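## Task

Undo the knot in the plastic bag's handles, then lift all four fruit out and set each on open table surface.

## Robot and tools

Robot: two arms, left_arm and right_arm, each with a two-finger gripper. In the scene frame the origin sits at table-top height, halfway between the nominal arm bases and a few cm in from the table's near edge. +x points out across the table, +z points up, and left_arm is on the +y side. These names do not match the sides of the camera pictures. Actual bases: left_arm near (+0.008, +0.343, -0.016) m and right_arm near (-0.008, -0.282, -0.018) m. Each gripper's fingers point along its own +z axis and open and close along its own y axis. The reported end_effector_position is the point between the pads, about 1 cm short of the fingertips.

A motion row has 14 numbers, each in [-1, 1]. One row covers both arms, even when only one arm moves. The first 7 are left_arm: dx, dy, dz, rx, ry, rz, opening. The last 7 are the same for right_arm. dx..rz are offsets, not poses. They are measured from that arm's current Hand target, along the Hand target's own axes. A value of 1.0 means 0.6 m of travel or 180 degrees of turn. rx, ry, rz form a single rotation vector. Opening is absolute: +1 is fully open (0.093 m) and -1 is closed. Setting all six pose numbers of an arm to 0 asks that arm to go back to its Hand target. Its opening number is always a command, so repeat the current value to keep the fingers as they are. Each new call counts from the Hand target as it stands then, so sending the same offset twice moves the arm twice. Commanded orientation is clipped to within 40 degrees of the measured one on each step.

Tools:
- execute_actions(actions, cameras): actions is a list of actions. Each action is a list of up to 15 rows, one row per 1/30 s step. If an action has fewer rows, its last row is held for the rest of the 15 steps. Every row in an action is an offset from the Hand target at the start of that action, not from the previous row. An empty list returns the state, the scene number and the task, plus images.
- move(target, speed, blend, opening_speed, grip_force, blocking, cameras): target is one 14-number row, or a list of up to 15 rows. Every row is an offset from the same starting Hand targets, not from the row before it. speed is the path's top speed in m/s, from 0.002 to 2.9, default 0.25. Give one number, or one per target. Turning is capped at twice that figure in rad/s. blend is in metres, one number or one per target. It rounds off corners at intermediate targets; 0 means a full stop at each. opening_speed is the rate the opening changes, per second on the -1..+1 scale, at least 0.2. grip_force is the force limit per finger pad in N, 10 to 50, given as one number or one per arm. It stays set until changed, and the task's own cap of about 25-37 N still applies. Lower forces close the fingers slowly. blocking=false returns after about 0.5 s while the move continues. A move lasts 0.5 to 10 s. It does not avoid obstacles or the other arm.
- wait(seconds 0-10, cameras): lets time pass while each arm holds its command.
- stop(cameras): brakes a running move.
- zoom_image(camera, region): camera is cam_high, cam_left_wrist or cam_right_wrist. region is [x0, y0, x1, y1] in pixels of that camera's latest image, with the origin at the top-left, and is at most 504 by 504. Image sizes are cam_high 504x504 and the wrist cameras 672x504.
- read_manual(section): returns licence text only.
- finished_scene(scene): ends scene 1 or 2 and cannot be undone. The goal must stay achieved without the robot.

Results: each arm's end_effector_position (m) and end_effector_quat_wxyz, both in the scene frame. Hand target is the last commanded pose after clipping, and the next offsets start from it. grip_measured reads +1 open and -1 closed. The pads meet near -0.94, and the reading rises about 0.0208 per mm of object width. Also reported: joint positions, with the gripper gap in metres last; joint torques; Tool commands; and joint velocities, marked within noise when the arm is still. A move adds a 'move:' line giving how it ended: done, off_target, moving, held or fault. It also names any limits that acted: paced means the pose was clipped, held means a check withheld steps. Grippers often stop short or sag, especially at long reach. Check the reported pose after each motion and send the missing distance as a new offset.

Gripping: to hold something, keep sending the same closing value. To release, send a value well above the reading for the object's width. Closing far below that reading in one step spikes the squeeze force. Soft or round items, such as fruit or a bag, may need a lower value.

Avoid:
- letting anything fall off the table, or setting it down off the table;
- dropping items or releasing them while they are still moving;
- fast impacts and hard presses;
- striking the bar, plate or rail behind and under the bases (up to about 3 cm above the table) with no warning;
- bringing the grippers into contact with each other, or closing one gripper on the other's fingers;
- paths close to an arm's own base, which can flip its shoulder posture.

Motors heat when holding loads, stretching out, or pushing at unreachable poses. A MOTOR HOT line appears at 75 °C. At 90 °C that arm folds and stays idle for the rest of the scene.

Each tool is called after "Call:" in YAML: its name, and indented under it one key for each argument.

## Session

Call:
execute_actions:
  actions: []

Call:
zoom_image:
  camera: "cam_high"
  region: [130, 120, 350, 340]

Scene clock: 0.00 s.
left_arm: end_effector_position=(+0.3915, +0.3722, +0.0398) grip_measured=+1.000 end_effector_quat_wxyz=(+0.492, -0.066, +0.868, -0.003) | right_arm: end_effector_position=(+0.3641, -0.3100, +0.0522) grip_measured=+1.000 end_effector_quat_wxyz=(+0.546, +0.056, +0.833, -0.071)
Joint positions: left_arm=[0.031 1.511 0.418 0.585 0.016 -0.082 0.093] | right_arm=[0.023 1.559 0.32 0.824 0.196 0.015 0.093]
Joint velocities: within noise
Joint torques (N m): no reading
Motor temperatures (°C): left_arm=[25 34 39 30 24 25 29] | right_arm=[25 31 35 38 27 24 26]
Heat: left arm: 39 °C; right arm: 38 °C.
Hand target: left_arm +0.3977, +0.3744, +0.0527; +0.509, -0.067, +0.858, -0.001 | right_arm +0.3682, -0.3083, +0.0601; +0.556, +0.055, +0.827, -0.069
Tool commands: left_gripper/opening=+1.0 right_gripper/opening=+1.0
camera_calibration:
cam_left_wrist: T_world_to_cam=[[0.123832, -0.990176, 0.064936, 0.320214], [-0.831131, -0.139247, -0.538361, 0.432869], [0.542114, 0.0126958, -0.840209, -0.101376], [0, 0, 0, 1]] pos_world=[0.375075, 0.378631, 0.127069]
cam_right_wrist: T_world_to_cam=[[-0.156533, -0.985758, 0.0614703, -0.253951], [-0.743963, 0.076744, -0.663799, 0.366901], [0.649628, -0.149638, -0.74538, -0.156027], [0, 0, 0, 1]] pos_world=[0.334569, -0.301839, 0.14286]

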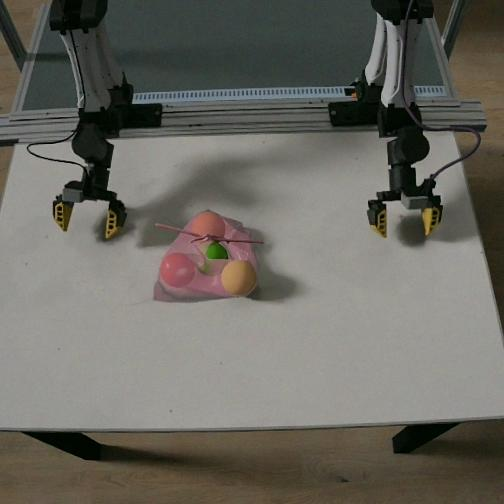

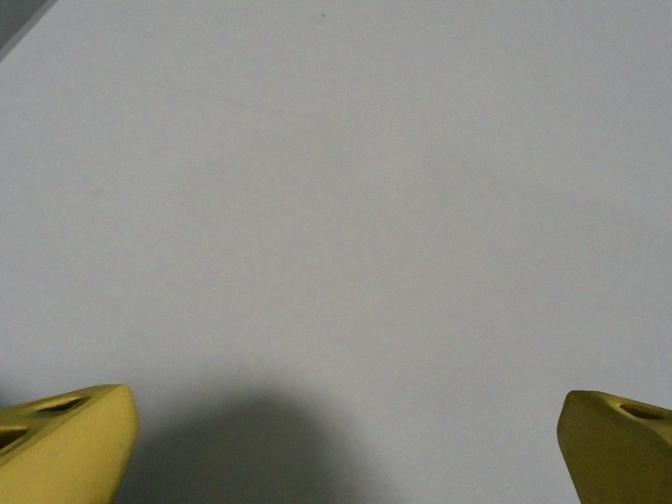

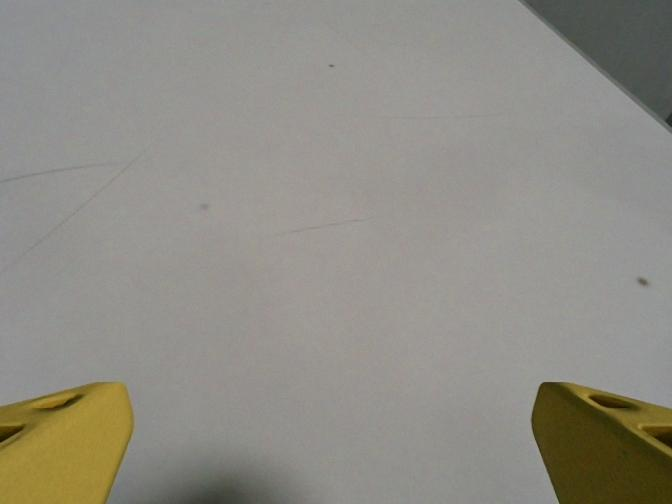

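Scaled by 2.291 from the camera's 504x504 image, which has a finer 720x720 frame.

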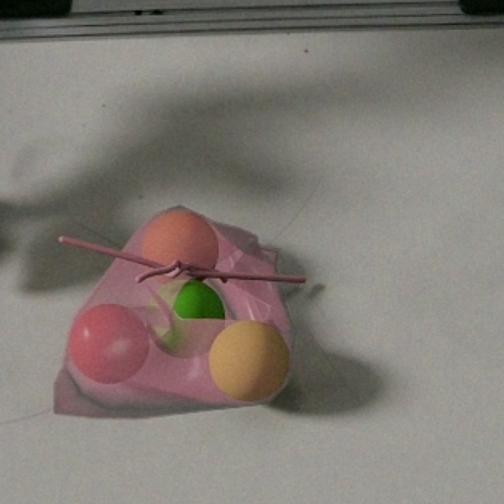

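Call:
zoom_image:
  camera: "cam_high"
  region: [145, 200, 275, 310]

Call:
zoom_image:
  camera: "cam_high"
  region: [180, 215, 240, 265]

Scaled by 3.877 from the camera's 504x504 image, which has a finer 720x720 frame.

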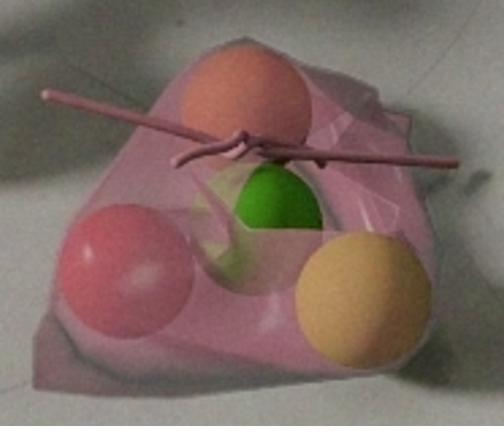

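Scaled by 8.400 from the camera's 504x504 image, which has a finer 720x720 frame.

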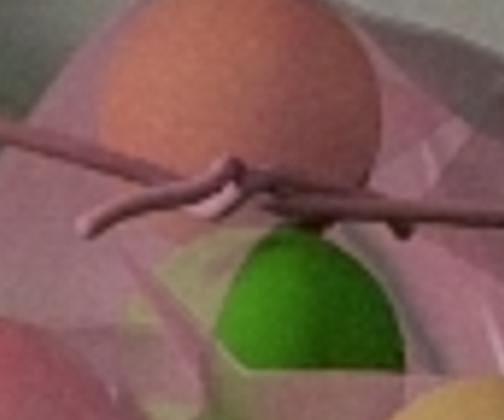

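Call:
move:
  target: [0,0,0,0,0,0,1,-0.161,0.247,-0.127,-0.391,0.073,-0.22,0]
  speed: 0.2
  cameras: ["cam_high","cam_right_wrist"]

Call:
zoom_image:
  camera: "cam_right_wrist"
  region: [240, 150, 480, 350]

Scene clock: 5.37 s.
left_arm: end_effector_position=(+0.3915, +0.3722, +0.0398) grip_measured=+1.000 end_effector_quat_wxyz=(+0.492, -0.066, +0.868, -0.003) | right_arm: end_effector_position=(+0.3599, -0.1570, +0.1640) grip_measured=+0.003 end_effector_quat_wxyz=(+0.341, -0.519, +0.749, +0.232)
Joint positions: left_arm=[0.031 1.511 0.418 0.585 0.016 -0.082 0.093] | right_arm=[0.037 1.659 1.352 -0.858 -0.759 -1.019 0.045]
Joint torques (N m): left_arm=[-0.5 -6.43 6.02 2.19 0.09 -0.06] | right_arm=[0.57 -4.97 7.79 0.93 -0.74 0.03]
Heat: left arm: 40 °C; right arm: 38 °C.
Hand target: left_arm +0.3977, +0.3744, +0.0527; +0.509, -0.067, +0.858, -0.001 | right_arm +0.3600, -0.1506, +0.1703; +0.342, -0.526, +0.739, +0.243
Off the commanded pose: left_arm 0.014 m, 2 deg | right_arm 0.009 m, 2 deg.
move: off_target (left_arm)
camera_calibration:
cam_right_wrist: T_world_to_cam=[[0.940322, -0.340224, 0.00641299, -0.395049], [-0.309272, -0.862332, -0.400918, 0.0793157], [0.141932, 0.375008, -0.916092, 0.245956], [0, 0, 0, 1]] pos_world=[0.361094, -0.158244, 0.25965]
Images, in order (width x height): cam_high 504x504, cam_right_wrist 672x504.

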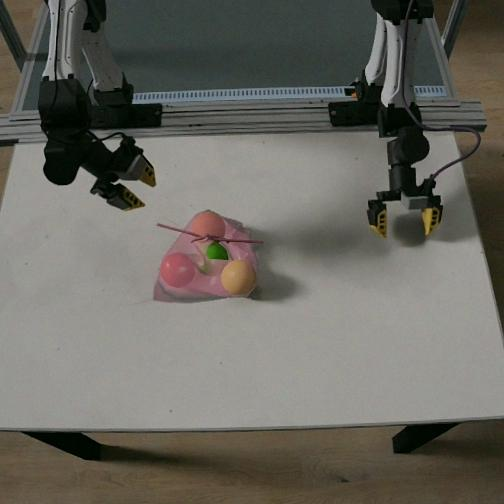

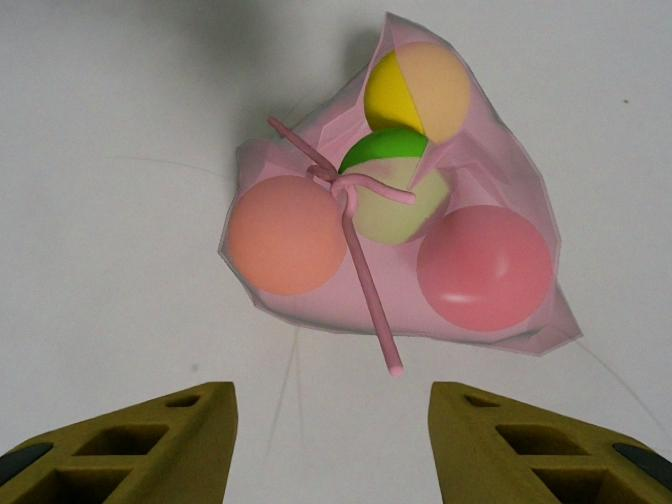

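Scaled by 2.100 from the camera's 672x504 image, which has a finer 960x720 frame.

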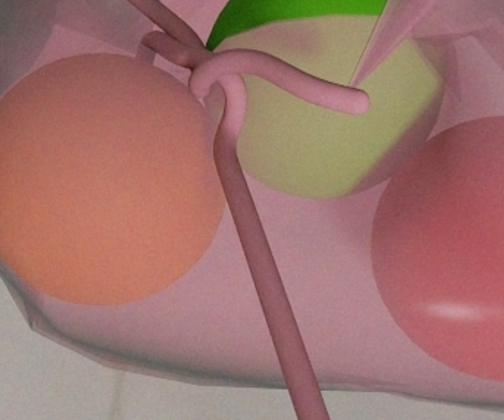

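Call:
move:
  target: [0,0,0,0,0,0,1,-0.1155,-0.0365,0.1105,0.258,0.186,0.558,-0.3]
  speed: 0.2
  cameras: ["cam_high","cam_right_wrist"]

Call:
zoom_image:
  camera: "cam_high"
  region: [150, 180, 270, 300]

Scene clock: 12.17 s.
left_arm: end_effector_position=(+0.3915, +0.3722, +0.0398) grip_measured=+1.000 end_effector_quat_wxyz=(+0.492, -0.066, +0.868, -0.003) | right_arm: end_effector_position=(+0.4133, -0.0702, +0.1816) grip_measured=-0.297 end_effector_quat_wxyz=(+0.090, +0.315, +0.940, +0.095)
Joint positions: left_arm=[0.031 1.511 0.418 0.585 0.016 -0.082 0.093] | right_arm=[0.476 2.252 2.474 -1.537 -0.001 1.113 0.031]
Joint torques (N m): left_arm=[-0.39 -6.42 6.11 2.18 0.12 -0.11] | right_arm=[0.4 -7.84 6.67 0.66 0.08 0.26]
Heat: left arm: 41 °C; right arm: 38 °C.
Hand target: left_arm +0.3977, +0.3744, +0.0527; +0.509, -0.067, +0.858, -0.001 | right_arm +0.4119, -0.0676, +0.1802; +0.001, +0.320, +0.947, +0.001
Off the commanded pose: left_arm 0.014 m, 2 deg | right_arm 0.003 m, 15 deg.
joint sent to its limit (right arm) — joint 4 (wrist pitch), lower limit. The joint targets are off in position and orientation.
move: off_target (left_arm, right_arm)
camera_calibration:
cam_right_wrist: T_world_to_cam=[[-0.564689, -0.78819, -0.244711, 0.220345], [-0.816138, 0.489238, 0.307514, 0.353489], [-0.122658, 0.373368, -0.919539, 0.331818], [0, 0, 0, 1]] pos_world=[0.453622, -0.123157, 0.250337]
Images, in order (width x height): cam_high 504x504, cam_right_wrist 672x504.

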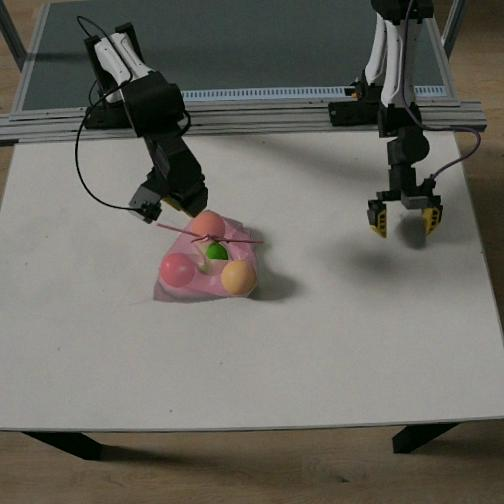

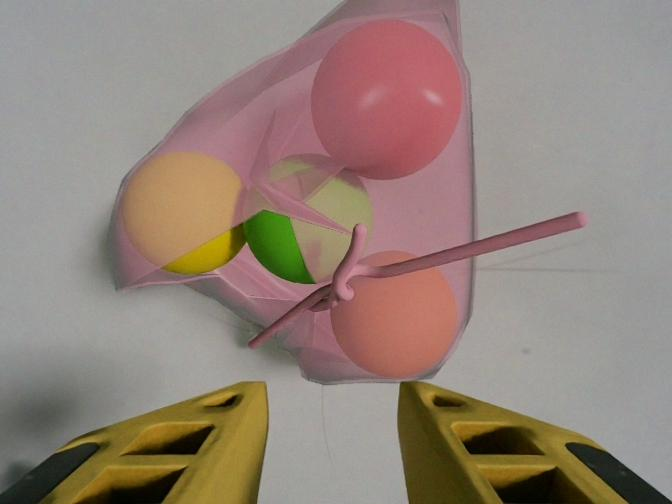

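Scaled by 4.200 from the camera's 504x504 image, which has a finer 720x720 frame.

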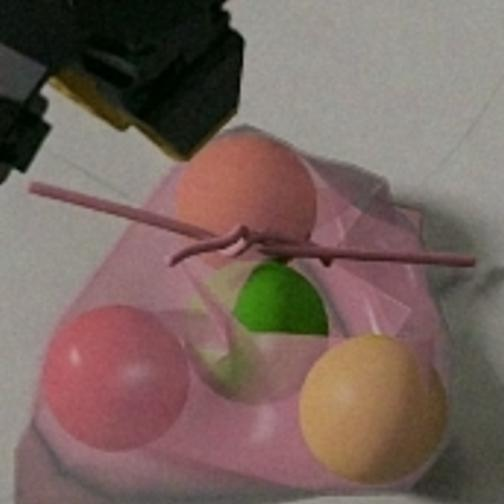

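Call:
move:
  target: [0,0,0,0,0,0,1,-0.01,0.01,0.088,-0.075,-0.034,0,-0.5]
  speed: 0.1
  cameras: ["cam_right_wrist"]

Call:
zoom_image:
  camera: "cam_right_wrist"
  region: [200, 200, 440, 440]

Scene clock: 14.17 s.
left_arm: end_effector_position=(+0.3915, +0.3722, +0.0398) grip_measured=+1.000 end_effector_quat_wxyz=(+0.492, -0.066, +0.868, -0.003) | right_arm: end_effector_position=(+0.4186, -0.0671, +0.1027) grip_measured=-0.497 end_effector_quat_wxyz=(+0.066, +0.316, +0.944, +0.072)
Joint positions: left_arm=[0.031 1.511 0.418 0.585 0.016 -0.082 0.093] | right_arm=[0.476 2.238 2.136 -1.28 -0.001 1.113 0.021]
Joint torques (N m): left_arm=[-0.4 -6.39 6.24 2.16 0.13 -0.08] | right_arm=[-0.46 -13.63 4.77 0.95 0 0.17]
Heat: left arm: 41 °C; right arm: 38 °C.
Hand target: left_arm +0.3977, +0.3744, +0.0527; +0.509, -0.067, +0.858, -0.001 | right_arm +0.4204, -0.0664, +0.1274; +0.089, +0.317, +0.939, +0.095
Off the commanded pose: left_arm 0.014 m, 2 deg | right_arm 0.025 m, 4 deg.
move: off_target (left_arm, right_arm)
camera_calibration:
cam_right_wrist: T_world_to_cam=[[-0.577244, -0.794783, -0.187374, 0.205442], [-0.79711, 0.498653, 0.34053, 0.369753], [-0.177213, 0.345927, -0.921374, 0.279978], [0, 0, 0, 1]] pos_world=[0.46294, -0.117948, 0.170547]
Images, in order (width x height): cam_right_wrist 672x504.

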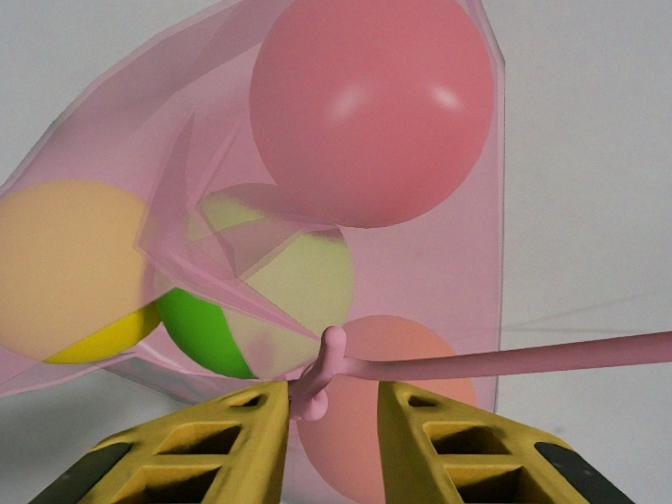

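Scaled by 2.100 from the camera's 672x504 image, which has a finer 960x720 frame.

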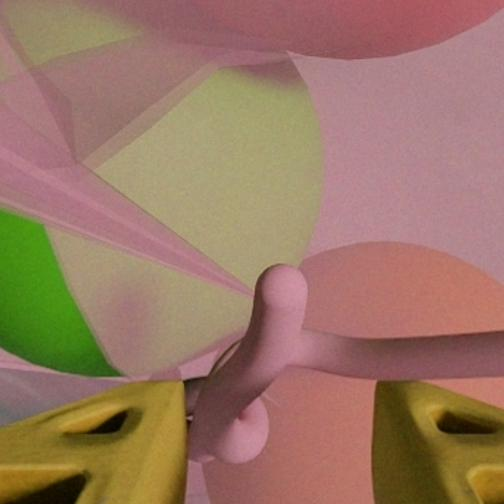

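Call:
move:
  target: [0,0,0,0,0,0,1,-0.016,0,0.022,0,0,0,-0.6]
  speed: 0.05
  cameras: ["cam_right_wrist"]

Call:
zoom_image:
  camera: "cam_right_wrist"
  region: [200, 260, 440, 500]

Scene clock: 15.80 s.
left_arm: end_effector_position=(+0.3915, +0.3722, +0.0398) grip_measured=+1.000 end_effector_quat_wxyz=(+0.492, -0.066, +0.868, -0.003) | right_arm: end_effector_position=(+0.4290, -0.0735, +0.1040) grip_measured=-0.597 end_effector_quat_wxyz=(+0.077, +0.324, +0.939, +0.081)
Joint positions: left_arm=[0.031 1.511 0.418 0.585 0.016 -0.082 0.093] | right_arm=[0.454 2.238 2.136 -1.252 -0.001 1.11 0.017]
Joint torques (N m): left_arm=[-0.4 -6.45 6.15 2.19 0.12 -0.1] | right_arm=[-0.2 -11.45 4.9 1.03 -0.06 -0.03]
Heat: left arm: 41 °C; right arm: 38 °C.
Hand target: left_arm +0.3977, +0.3744, +0.0527; +0.509, -0.067, +0.858, -0.001 | right_arm +0.4310, -0.0706, +0.1157; +0.089, +0.317, +0.939, +0.095
Off the commanded pose: left_arm 0.014 m, 2 deg | right_arm 0.012 m, 2 deg.
move: off_target (left_arm, right_arm)
camera_calibration:
cam_right_wrist: T_world_to_cam=[[-0.586989, -0.781641, -0.210906, 0.214118], [-0.795988, 0.509636, 0.32661, 0.382625], [-0.147807, 0.359595, -0.921328, 0.273641], [0, 0, 0, 1]] pos_world=[0.470696, -0.126036, 0.172302]
Images, in order (width x height): cam_right_wrist 672x504.

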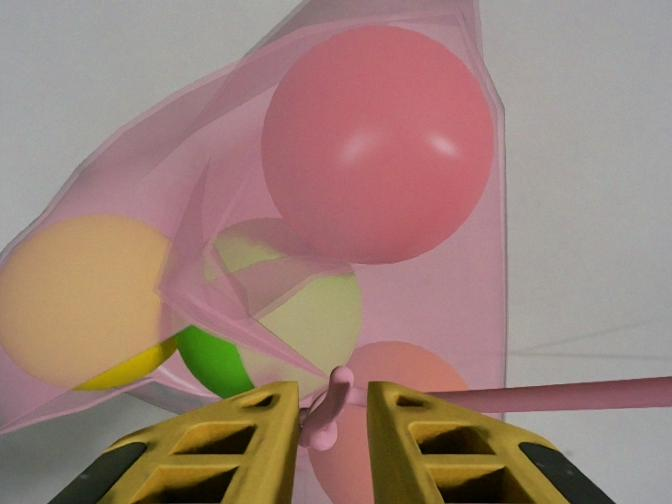

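Scaled by 2.100 from the camera's 672x504 image, which has a finer 960x720 frame.

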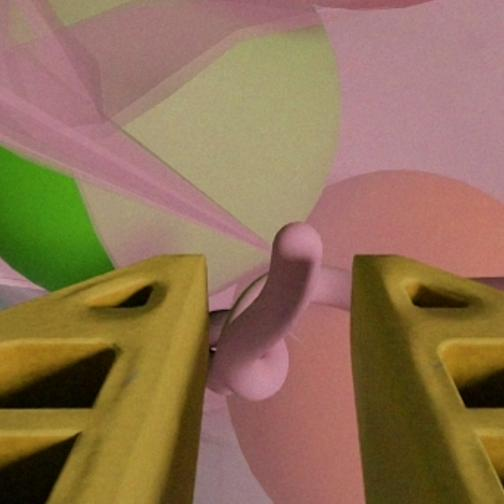

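Call:
move:
  target:
    - [0,0,0,0,0,0,1,-0.008,0,0.014,0,0,0,-0.6]
    - [0,0,0,0,0,0,1,-0.008,0,0.014,0,0,0,-1]
  speed: 0.05
  opening_speed: 0.3
  cameras: ["cam_right_wrist"]

Call:
zoom_image:
  camera: "cam_right_wrist"
  region: [200, 260, 440, 500]

Scene clock: 18.77 s.
left_arm: end_effector_position=(+0.3915, +0.3722, +0.0398) grip_measured=+1.000 end_effector_quat_wxyz=(+0.492, -0.066, +0.868, -0.003) | right_arm: end_effector_position=(+0.4347, -0.0750, +0.1051) grip_measured=-0.975 end_effector_quat_wxyz=(+0.084, +0.323, +0.939, +0.087)
Joint positions: left_arm=[0.031 1.511 0.418 0.585 0.016 -0.082 0.093] | right_arm=[0.446 2.238 2.136 -1.233 -0.001 1.101 0]
Joint torques (N m): left_arm=[-0.44 -6.39 6.19 2.21 0.13 -0.1] | right_arm=[-0.14 -10.18 4.83 1.09 -0.08 0.01]
Motor temperatures (°C): left_arm=[25 35 42 35 24 25 29] | right_arm=[25 35 37 38 27 24 26]
Heat: left arm: 42 °C; right arm: 38 °C.
Hand target: left_arm +0.3977, +0.3744, +0.0527; +0.509, -0.067, +0.858, -0.001 | right_arm +0.4366, -0.0726, +0.1081; +0.089, +0.317, +0.939, +0.095
Off the commanded pose: left_arm 0.014 m, 2 deg | right_arm 0.004 m, 1 deg.
move: off_target (left_arm)
camera_calibration:
cam_right_wrist: T_world_to_cam=[[-0.582121, -0.780919, -0.226495, 0.216147], [-0.802405, 0.506689, 0.315299, 0.39128], [-0.13146, 0.365283, -0.921567, 0.26931], [0, 0, 0, 1]] pos_world=[0.475193, -0.127838, 0.173774]
Images, in order (width x height): cam_right_wrist 672x504.

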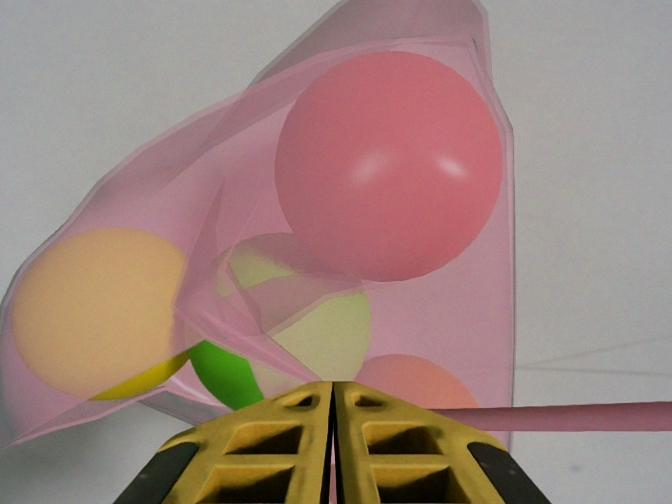

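Scaled by 2.100 from the camera's 672x504 image, which has a finer 960x720 frame.

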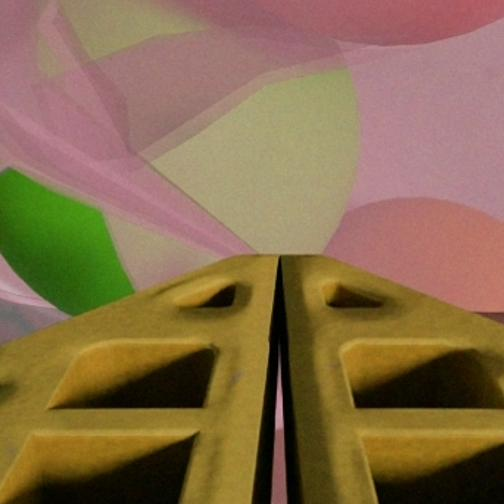

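Call:
move:
  target:
    - [0,0,0,0,0,0,1,0,0,0,0,0,0,-0.6]
    - [0,0,0,0,0,0,1,0.002,0,0.026,0,0,0,-0.6]
  speed: 0.05
  cameras: ["cam_right_wrist"]

Call:
zoom_image:
  camera: "cam_right_wrist"
  region: [200, 260, 440, 500]

Scene clock: 20.83 s.
left_arm: end_effector_position=(+0.3915, +0.3722, +0.0398) grip_measured=+1.000 end_effector_quat_wxyz=(+0.492, -0.066, +0.868, -0.003) | right_arm: end_effector_position=(+0.4378, -0.0735, +0.0941) grip_measured=-0.603 end_effector_quat_wxyz=(+0.088, +0.323, +0.938, +0.090)
Joint positions: left_arm=[0.031 1.511 0.418 0.585 0.016 -0.082 0.093] | right_arm=[0.446 2.238 2.09 -1.178 -0.001 1.101 0.016]
Joint torques (N m): left_arm=[-0.4 -6.39 6.16 2.19 0.13 -0.1] | right_arm=[-0.1 -9.63 4.72 1.16 -0.07 0.03]
Heat: left arm: 42 °C; right arm: 38 °C.
Hand target: left_arm +0.3977, +0.3744, +0.0527; +0.509, -0.067, +0.858, -0.001 | right_arm +0.4392, -0.0699, +0.0929; +0.089, +0.317, +0.939, +0.095
Off the commanded pose: left_arm 0.014 m, 2 deg | right_arm 0.004 m, 1 deg.
move: off_target (left_arm)
camera_calibration:
cam_right_wrist: T_world_to_cam=[[-0.580288, -0.780039, -0.234104, 0.216676], [-0.804903, 0.505513, 0.310785, 0.397928], [-0.124082, 0.368776, -0.921199, 0.255975], [0, 0, 0, 1]] pos_world=[0.47779, -0.126539, 0.162859]
Images, in order (width x height): cam_right_wrist 672x504.

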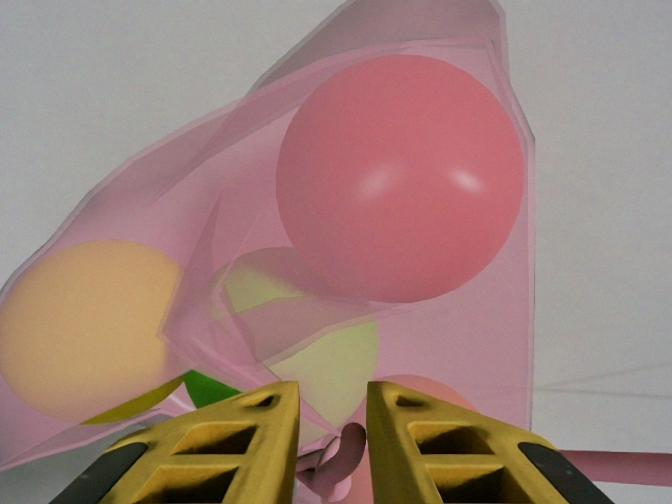

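Scaled by 2.100 from the camera's 672x504 image, which has a finer 960x720 frame.

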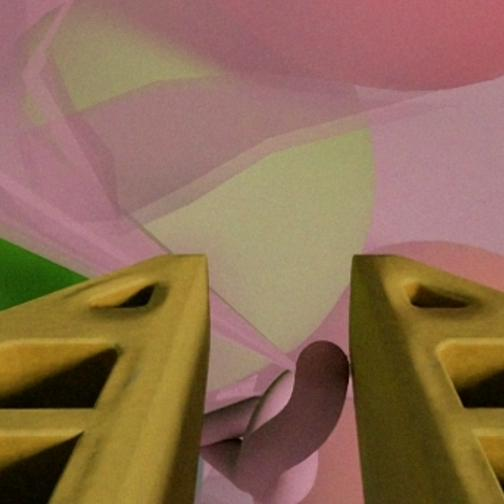

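Call:
move:
  target:
    - [0,0,0,0,0,0,1,0.012,0.004,0.008,0,0,0,-0.6]
    - [0,0,0,0,0,0,1,0.012,0.004,0.008,0,0,0,-1]
  speed: 0.05
  opening_speed: 0.3
  cameras: ["cam_right_wrist"]

Call:
zoom_image:
  camera: "cam_right_wrist"
  region: [200, 260, 440, 500]

Scene clock: 24.80 s.
left_arm: end_effector_position=(+0.3915, +0.3722, +0.0398) grip_measured=+1.000 end_effector_quat_wxyz=(+0.492, -0.066, +0.868, -0.003) | right_arm: end_effector_position=(+0.4362, -0.0692, +0.0887) grip_measured=-0.955 end_effector_quat_wxyz=(+0.087, +0.319, +0.940, +0.090)
Joint positions: left_arm=[0.031 1.511 0.418 0.585 0.016 -0.082 0.093] | right_arm=[0.456 2.238 2.069 -1.157 -0.001 1.101 0]
Joint torques (N m): left_arm=[-0.39 -6.5 6.2 2.16 0.11 -0.1] | right_arm=[0.58 -9.65 4.53 1.1 -0.08 0.19]
Heat: left arm: 42 °C; right arm: 38 °C.
Hand target: left_arm +0.3977, +0.3744, +0.0527; +0.509, -0.067, +0.858, -0.001 | right_arm +0.4361, -0.0630, +0.0880; +0.089, +0.317, +0.939, +0.095
Off the commanded pose: left_arm 0.014 m, 2 deg | right_arm 0.006 m, 1 deg.
move: off_target (left_arm)
camera_calibration:
cam_right_wrist: T_world_to_cam=[[-0.573142, -0.785432, -0.233676, 0.214177], [-0.809436, 0.498171, 0.310869, 0.397585], [-0.127756, 0.367317, -0.92128, 0.250747], [0, 0, 0, 1]] pos_world=[0.476608, -0.121948, 0.15746]
Images, in order (width x height): cam_right_wrist 672x504.

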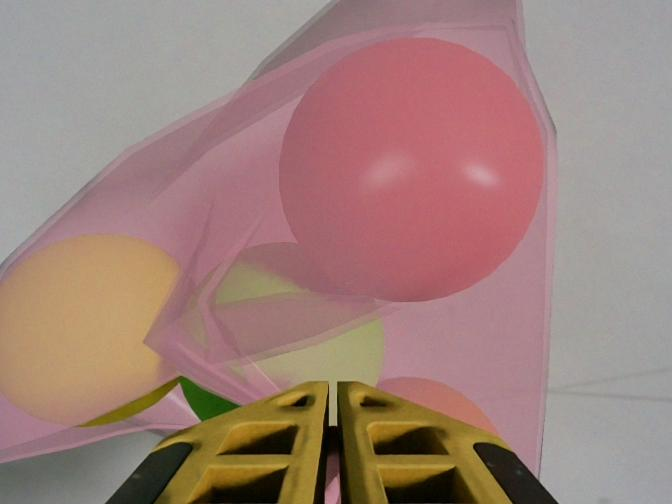

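Scaled by 2.100 from the camera's 672x504 image, which has a finer 960x720 frame.

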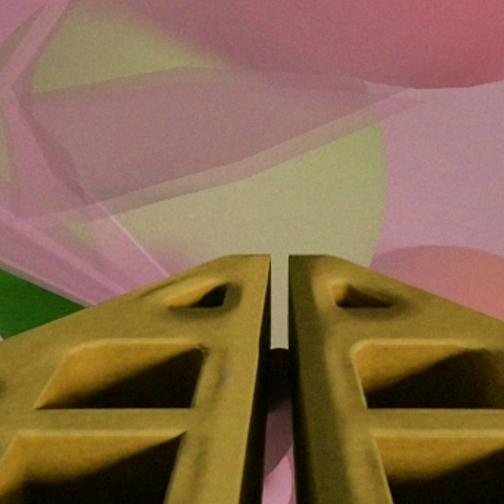

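Call:
move:
  target: [0,0,0,0,0,0,1,-0.067,0.018,-0.057,0,0,0,-1]
  speed: 0.05
  cameras: ["cam_right_wrist","cam_high"]

Call:
zoom_image:
  camera: "cam_high"
  region: [150, 180, 270, 300]

Scene clock: 27.03 s.
left_arm: end_effector_position=(+0.3915, +0.3722, +0.0398) grip_measured=+1.000 end_effector_quat_wxyz=(+0.492, -0.066, +0.868, -0.003) | right_arm: end_effector_position=(+0.4680, -0.0866, +0.1307) grip_measured=-0.955 end_effector_quat_wxyz=(+0.102, +0.324, +0.936, +0.094)
Joint positions: left_arm=[0.031 1.511 0.418 0.585 0.016 -0.082 0.093] | right_arm=[0.399 2.395 2.503 -1.407 -0.001 1.056 0]
Joint torques (N m): left_arm=[-0.34 -6.43 6.13 2.17 0.09 -0.09] | right_arm=[-0.36 -8.7 7.09 0.7 -0.23 -0.01]
Heat: left arm: 42 °C; right arm: 38 °C.
Hand target: left_arm +0.3977, +0.3744, +0.0527; +0.509, -0.067, +0.858, -0.001 | right_arm +0.4660, -0.0834, +0.1279; +0.089, +0.317, +0.939, +0.095
Off the commanded pose: left_arm 0.014 m, 2 deg | right_arm 0.005 m, 2 deg.
move: off_target (left_arm)
camera_calibration:
cam_right_wrist: T_world_to_cam=[[-0.576437, -0.777439, -0.251611, 0.233237], [-0.811585, 0.508854, 0.287049, 0.424095], [-0.0951296, 0.369669, -0.924281, 0.285283], [0, 0, 0, 1]] pos_world=[0.505775, -0.139936, 0.200631]
Images, in order (width x height): cam_high 504x504, cam_right_wrist 672x504.

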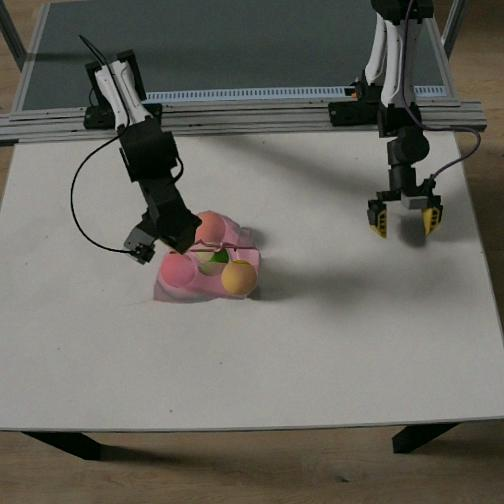

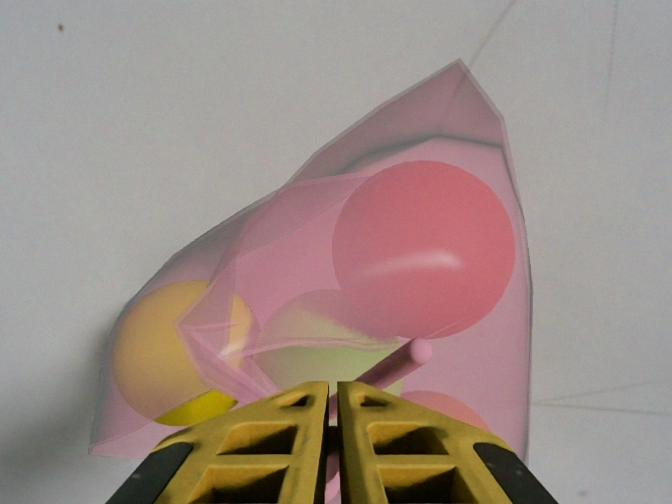

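Scaled by 4.200 from the camera's 504x504 image, which has a finer 720x720 frame.

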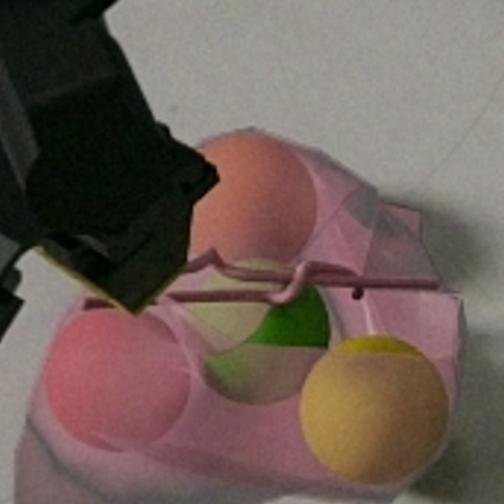

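Call:
move:
  target: [0,0,0,0,0,0,1,-0.075,-0.04,-0.01,0,0,0,-1]
  speed: 0.05
  cameras: ["cam_right_wrist","cam_high"]

Call:
zoom_image:
  camera: "cam_high"
  region: [150, 180, 270, 300]

Scene clock: 29.07 s.
left_arm: end_effector_position=(+0.3915, +0.3722, +0.0398) grip_measured=+1.000 end_effector_quat_wxyz=(+0.492, -0.066, +0.868, -0.003) | right_arm: end_effector_position=(+0.4880, -0.1328, +0.1361) grip_measured=-0.955 end_effector_quat_wxyz=(+0.103, +0.323, +0.936, +0.094)
Joint positions: left_arm=[0.031 1.511 0.418 0.585 0.016 -0.082 0.093] | right_arm=[0.293 2.456 2.641 -1.484 -0.029 0.952 0]
Joint torques (N m): left_arm=[-0.39 -6.48 6.12 2.21 0.08 -0.08] | right_arm=[-0.2 -8.91 6.86 0.69 -0.21 0]
Heat: left arm: 42 °C; right arm: 38 °C.
Hand target: left_arm +0.3977, +0.3744, +0.0527; +0.509, -0.067, +0.858, -0.001 | right_arm +0.4861, -0.1305, +0.1329; +0.089, +0.317, +0.939, +0.095
Off the commanded pose: left_arm 0.014 m, 2 deg | right_arm 0.004 m, 2 deg.
move: off_target (left_arm)
camera_calibration:
cam_right_wrist: T_world_to_cam=[[-0.574825, -0.778473, -0.252103, 0.209417], [-0.812877, 0.507921, 0.285038, 0.462969], [-0.0938462, 0.368776, -0.924769, 0.308617], [0, 0, 0, 1]] pos_world=[0.525677, -0.185937, 0.206231]
Images, in order (width x height): cam_high 504x504, cam_right_wrist 672x504.

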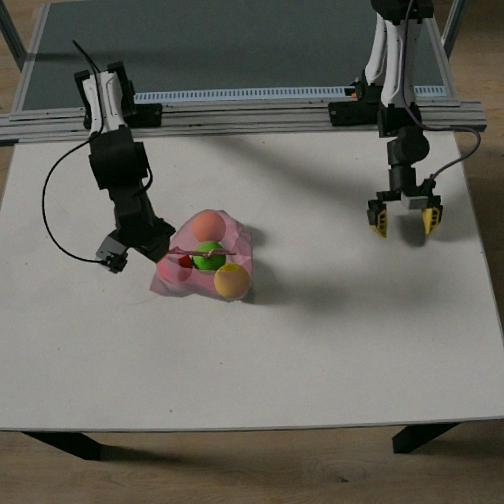

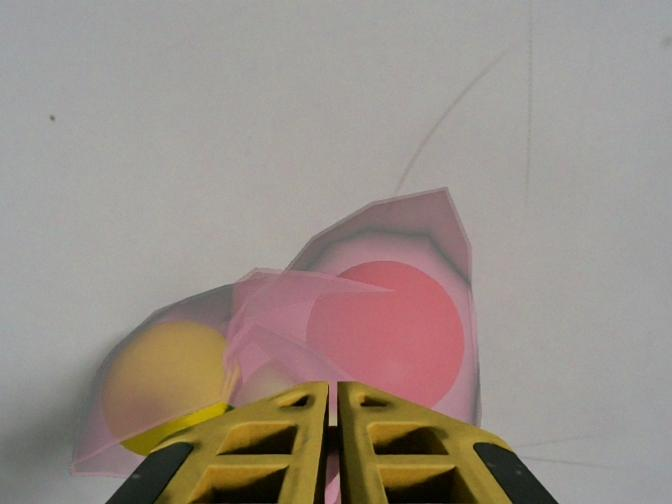

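Scaled by 4.200 from the camera's 504x504 image, which has a finer 720x720 frame.

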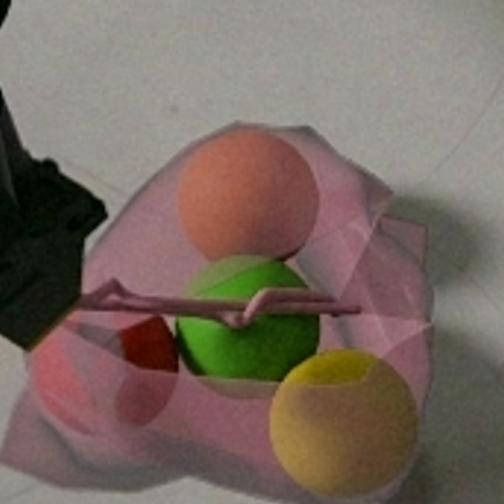

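Call:
move:
  target: [0,0,0,0,0,0,1,-0.06,-0.09,-0.01,0,0,0,-1]
  speed: 0.06
  cameras: ["cam_right_wrist","cam_high"]

Call:
zoom_image:
  camera: "cam_high"
  region: [130, 180, 270, 320]

Scene clock: 31.43 s.
left_arm: end_effector_position=(+0.3915, +0.3722, +0.0398) grip_measured=+1.000 end_effector_quat_wxyz=(+0.492, -0.066, +0.868, -0.003) | right_arm: end_effector_position=(+0.4800, -0.1956, +0.1011) grip_measured=-0.955 end_effector_quat_wxyz=(+0.061, +0.323, +0.942, +0.072)
Joint positions: left_arm=[0.031 1.511 0.418 0.585 0.016 -0.082 0.093] | right_arm=[0.164 2.373 2.366 -1.393 -0.062 0.821 0]
Joint torques (N m): left_arm=[-0.43 -6.35 6.13 2.15 0.13 -0.08] | right_arm=[-0.35 -14.86 4.46 0.96 -0.2 0.04]
Heat: left arm: 42 °C; right arm: 39 °C.
Hand target: left_arm +0.3977, +0.3744, +0.0527; +0.509, -0.067, +0.858, -0.001 | right_arm +0.4816, -0.1955, +0.1298; +0.089, +0.317, +0.939, +0.095
Off the commanded pose: left_arm 0.014 m, 2 deg | right_arm 0.029 m, 4 deg.
move: off_target (left_arm, right_arm)
camera_calibration:
cam_right_wrist: T_world_to_cam=[[-0.589554, -0.786419, -0.184314, 0.145613], [-0.786895, 0.507703, 0.350761, 0.479143], [-0.182268, 0.351829, -0.918148, 0.337064], [0, 0, 0, 1]] pos_world=[0.524318, -0.247338, 0.168248]
Images, in order (width x height): cam_high 504x504, cam_right_wrist 672x504.

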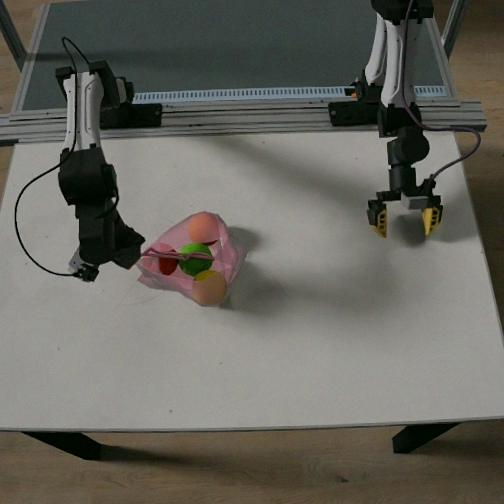

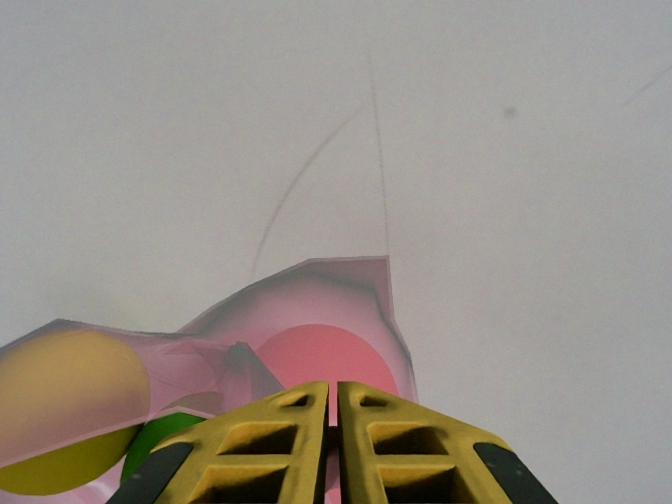

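Scaled by 3.600 from the camera's 504x504 image, which has a finer 720x720 frame.

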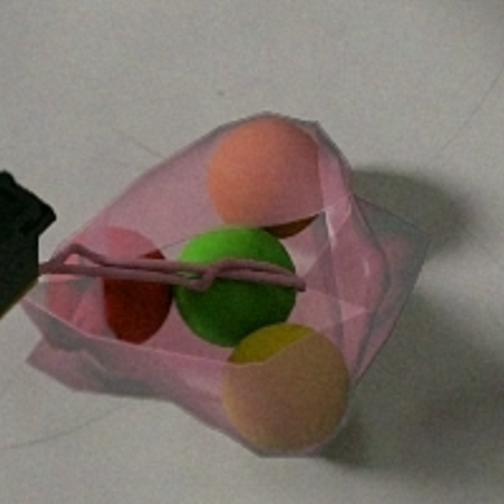

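Call:
zoom_image:
  camera: "cam_high"
  region: [135, 235, 225, 275]

Call:
zoom_image:
  camera: "cam_high"
  region: [195, 205, 255, 275]

Scaled by 5.600 from the camera's 504x504 image, which has a finer 720x720 frame.

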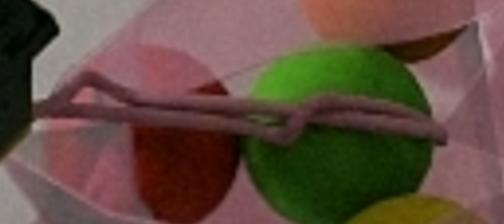

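Scaled by 7.200 from the camera's 504x504 image, which has a finer 720x720 frame.

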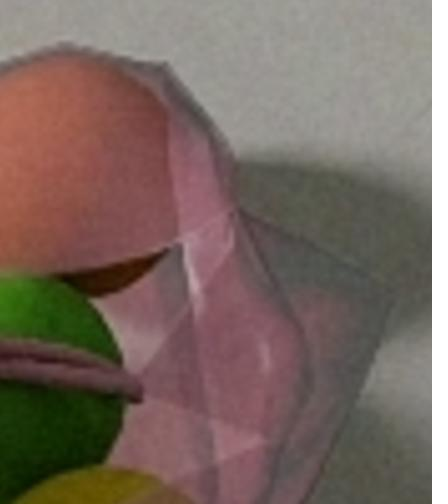

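Call:
move:
  target: [0,0,0,0,0,0,1,-0.055,-0.08,-0.005,0,0,0,-1]
  speed: 0.06
  cameras: ["cam_high"]

Call:
zoom_image:
  camera: "cam_high"
  region: [110, 200, 240, 310]

Scene clock: 33.37 s.
left_arm: end_effector_position=(+0.3915, +0.3722, +0.0398) grip_measured=+1.000 end_effector_quat_wxyz=(+0.492, -0.066, +0.868, -0.003) | right_arm: end_effector_position=(+0.4774, -0.2575, +0.0973) grip_measured=-0.955 end_effector_quat_wxyz=(+0.060, +0.327, +0.940, +0.075)
Joint positions: left_arm=[0.031 1.511 0.418 0.585 0.016 -0.082 0.093] | right_arm=[0.029 2.32 2.259 -1.349 -0.091 0.697 0]
Joint torques (N m): left_arm=[-0.58 -6.49 6.06 2.18 0.1 -0.09] | right_arm=[-0.27 -14.6 4.56 0.9 -0.27 0.02]
Heat: left arm: 42 °C; right arm: 39 °C.
Hand target: left_arm +0.3977, +0.3744, +0.0527; +0.509, -0.067, +0.858, -0.001 | right_arm +0.4789, -0.2535, +0.1249; +0.089, +0.317, +0.939, +0.095
Off the commanded pose: left_arm 0.014 m, 2 deg | right_arm 0.028 m, 4 deg.
move: off_target (left_arm, right_arm)
Images, in order (width x height): cam_high 504x504.

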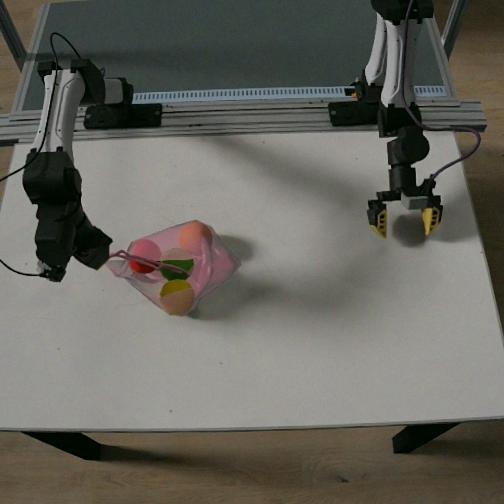

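Scaled by 3.877 from the camera's 504x504 image, which has a finer 720x720 frame.

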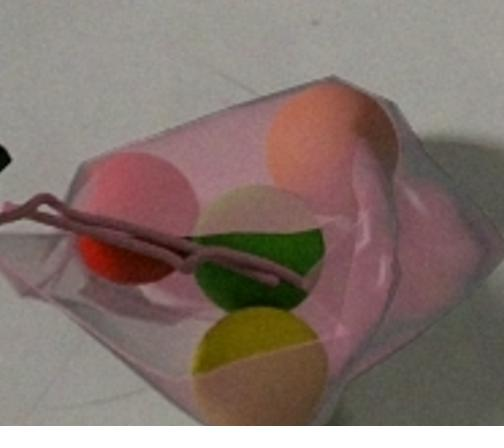

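Call:
move:
  target: [-0.092,-0.597,-0.15,0.115,0.259,-0.004,0,0,0,0,0,0,0,-1]
  speed: 0.2
  cameras: ["cam_high","cam_left_wrist"]

Call:
zoom_image:
  camera: "cam_left_wrist"
  region: [150, 100, 550, 450]

Scene clock: 37.47 s.
left_arm: end_effector_position=(+0.3925, +0.0240, +0.1594) grip_measured=+0.002 end_effector_quat_wxyz=(+0.141, +0.027, +0.975, -0.172) | right_arm: end_effector_position=(+0.4775, -0.2575, +0.0973) grip_measured=-0.955 end_effector_quat_wxyz=(+0.060, +0.327, +0.940, +0.075)
Joint positions: left_arm=[-0.724 2.038 2.026 -1.092 0.087 -0.63 0.045] | right_arm=[0.029 2.32 2.259 -1.349 -0.091 0.697 0]
Joint torques (N m): left_arm=[-0.84 -10.96 9.02 0.94 0.28 -0.32] | right_arm=[-0.16 -14.56 4.44 0.92 -0.26 -0.01]
Motor temperatures (°C): left_arm=[25 36 43 36 24 25 29] | right_arm=[25 40 37 38 26 24 26]
Heat: left arm: 43 °C; right arm: 40 °C.
Hand target: left_arm +0.3862, +0.0199, +0.1696; +0.134, +0.023, +0.974, -0.181 | right_arm +0.4790, -0.2535, +0.1249; +0.089, +0.317, +0.939, +0.095
Off the commanded pose: left_arm 0.013 m, 1 deg | right_arm 0.028 m, 4 deg.
move: off_target (left_arm, right_arm)
camera_calibration:
cam_left_wrist: T_world_to_cam=[[-0.0960643, -0.94367, 0.316635, 0.0126808], [-0.97854, 0.147792, 0.143584, 0.391885], [-0.182292, -0.296047, -0.937617, 0.31029], [0, 0, 0, 1]] pos_world=[0.441257, 0.0459096, 0.23065]
Images, in order (width x height): cam_high 504x504, cam_left_wrist 672x504.

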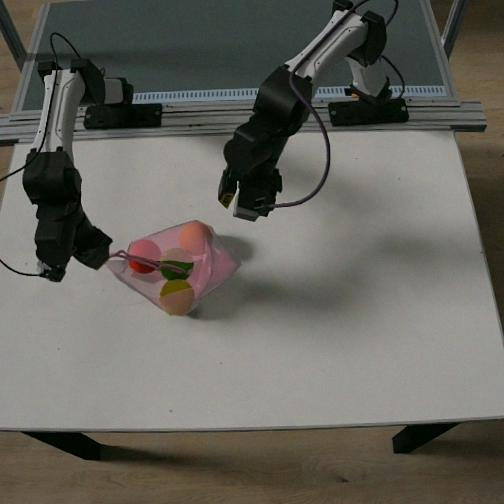

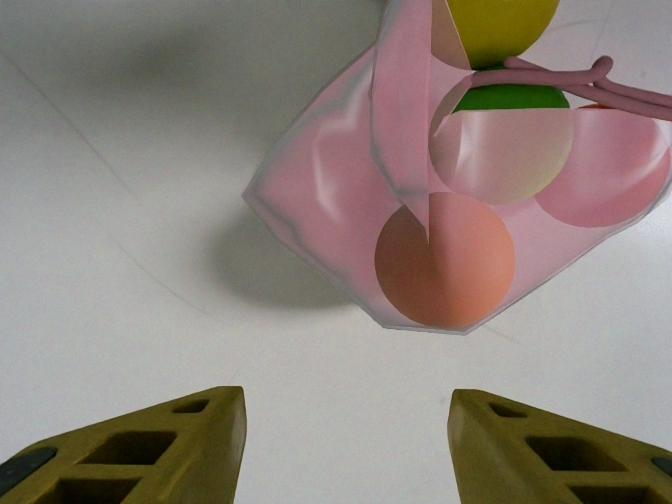

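Scaled by 1.260 from the camera's 672x504 image, which has a finer 960x720 frame.

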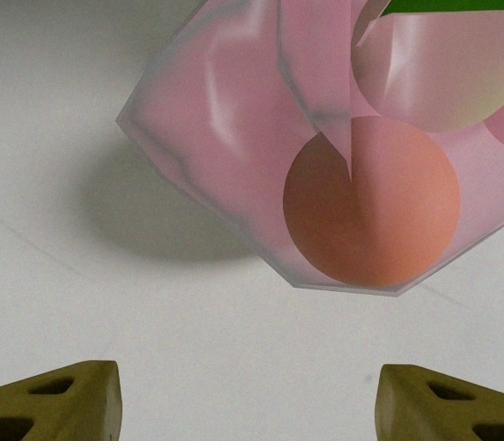

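Call:
zoom_image:
  camera: "cam_left_wrist"
  region: [430, 0, 672, 180]

Call:
zoom_image:
  camera: "cam_high"
  region: [95, 235, 165, 285]

Call:
zoom_image:
  camera: "cam_high"
  region: [140, 245, 210, 295]

Scaled by 2.083 from the camera's 672x504 image, which has a finer 960x720 frame.

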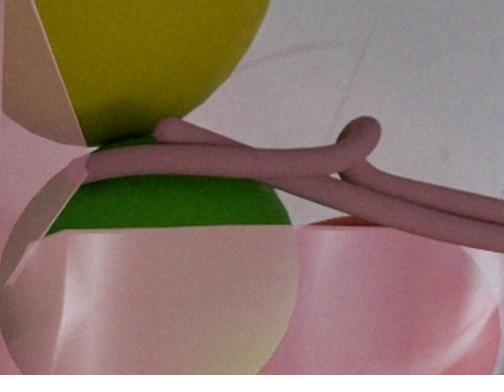

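Scaled by 7.200 from the camera's 504x504 image, which has a finer 720x720 frame.

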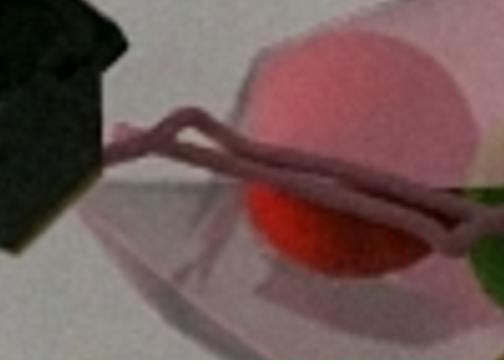

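Scaled by 7.200 from the camera's 504x504 image, which has a finer 720x720 frame.

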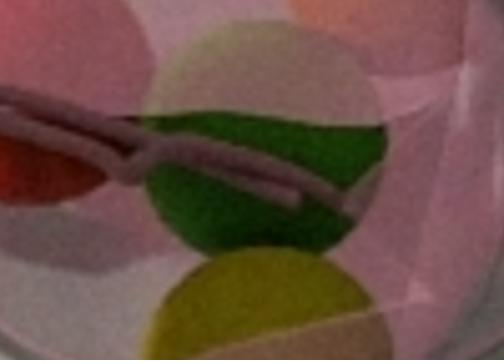

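Call:
move:
  target: [-0.12,-0.048,0.073,0.07,-0.001,0.434,-0.4,0,0,0,0,0,0,-1]
  speed: 0.2
  cameras: ["cam_left_wrist"]

Call:
zoom_image:
  camera: "cam_left_wrist"
  region: [200, 200, 480, 420]

Scene clock: 45.37 s.
left_arm: end_effector_position=(+0.4690, -0.0211, +0.1478) grip_measured=-0.398 end_effector_quat_wxyz=(+0.259, +0.621, +0.726, -0.143) | right_arm: end_effector_position=(+0.4775, -0.2575, +0.0973) grip_measured=-0.955 end_effector_quat_wxyz=(+0.060, +0.327, +0.940, +0.075)
Joint positions: left_arm=[-0.635 2.559 2.833 -1.309 0.326 0.754 0.026] | right_arm=[0.029 2.32 2.259 -1.349 -0.091 0.697 0]
Joint torques (N m): left_arm=[-0.1 -14.2 8.36 1.08 0.52 0.14] | right_arm=[-0.01 -14.69 4.48 0.93 -0.25 -0.02]
Heat: left arm: 44 °C; right arm: 42 °C.
Hand target: left_arm +0.4638, -0.0224, +0.1595; +0.216, +0.644, +0.718, -0.154 | right_arm +0.4790, -0.2535, +0.1249; +0.089, +0.317, +0.939, +0.095
Off the commanded pose: left_arm 0.013 m, 6 deg | right_arm 0.028 m, 4 deg.
elbow stopped short (left arm): the move would have taken joint 3 (elbow) straighter than the controller allows.
move: off_target (left_arm, right_arm)
camera_calibration:
cam_left_wrist: T_world_to_cam=[[-0.972815, -0.195671, -0.123871, 0.47324], [-0.179042, 0.974726, -0.133618, 0.158531], [0.146885, -0.107808, -0.983261, 0.156227], [0, 0, 0, 1]] pos_world=[0.465812, -0.0450826, 0.233415]
Images, in order (width x height): cam_left_wrist 672x504.

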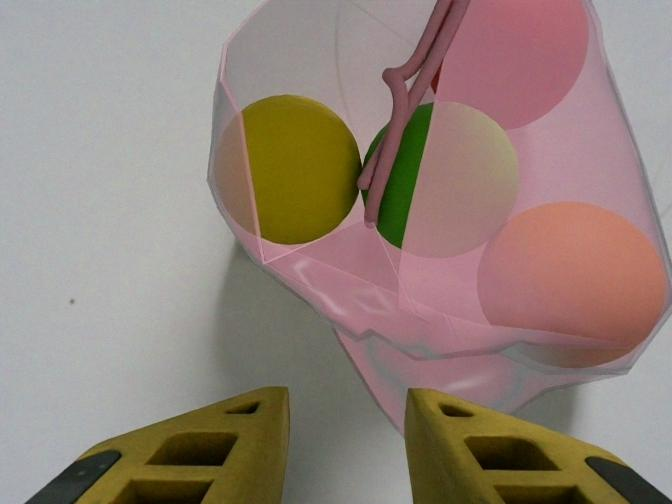

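Scaled by 1.800 from the camera's 672x504 image, which has a finer 960x720 frame.

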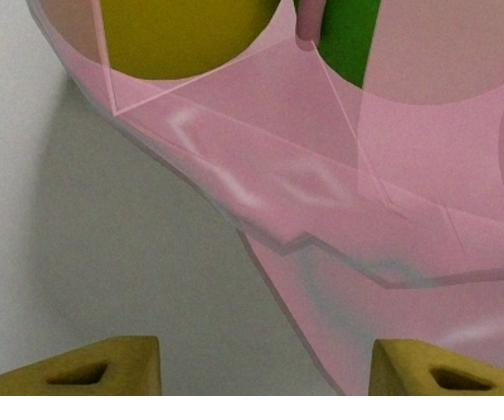

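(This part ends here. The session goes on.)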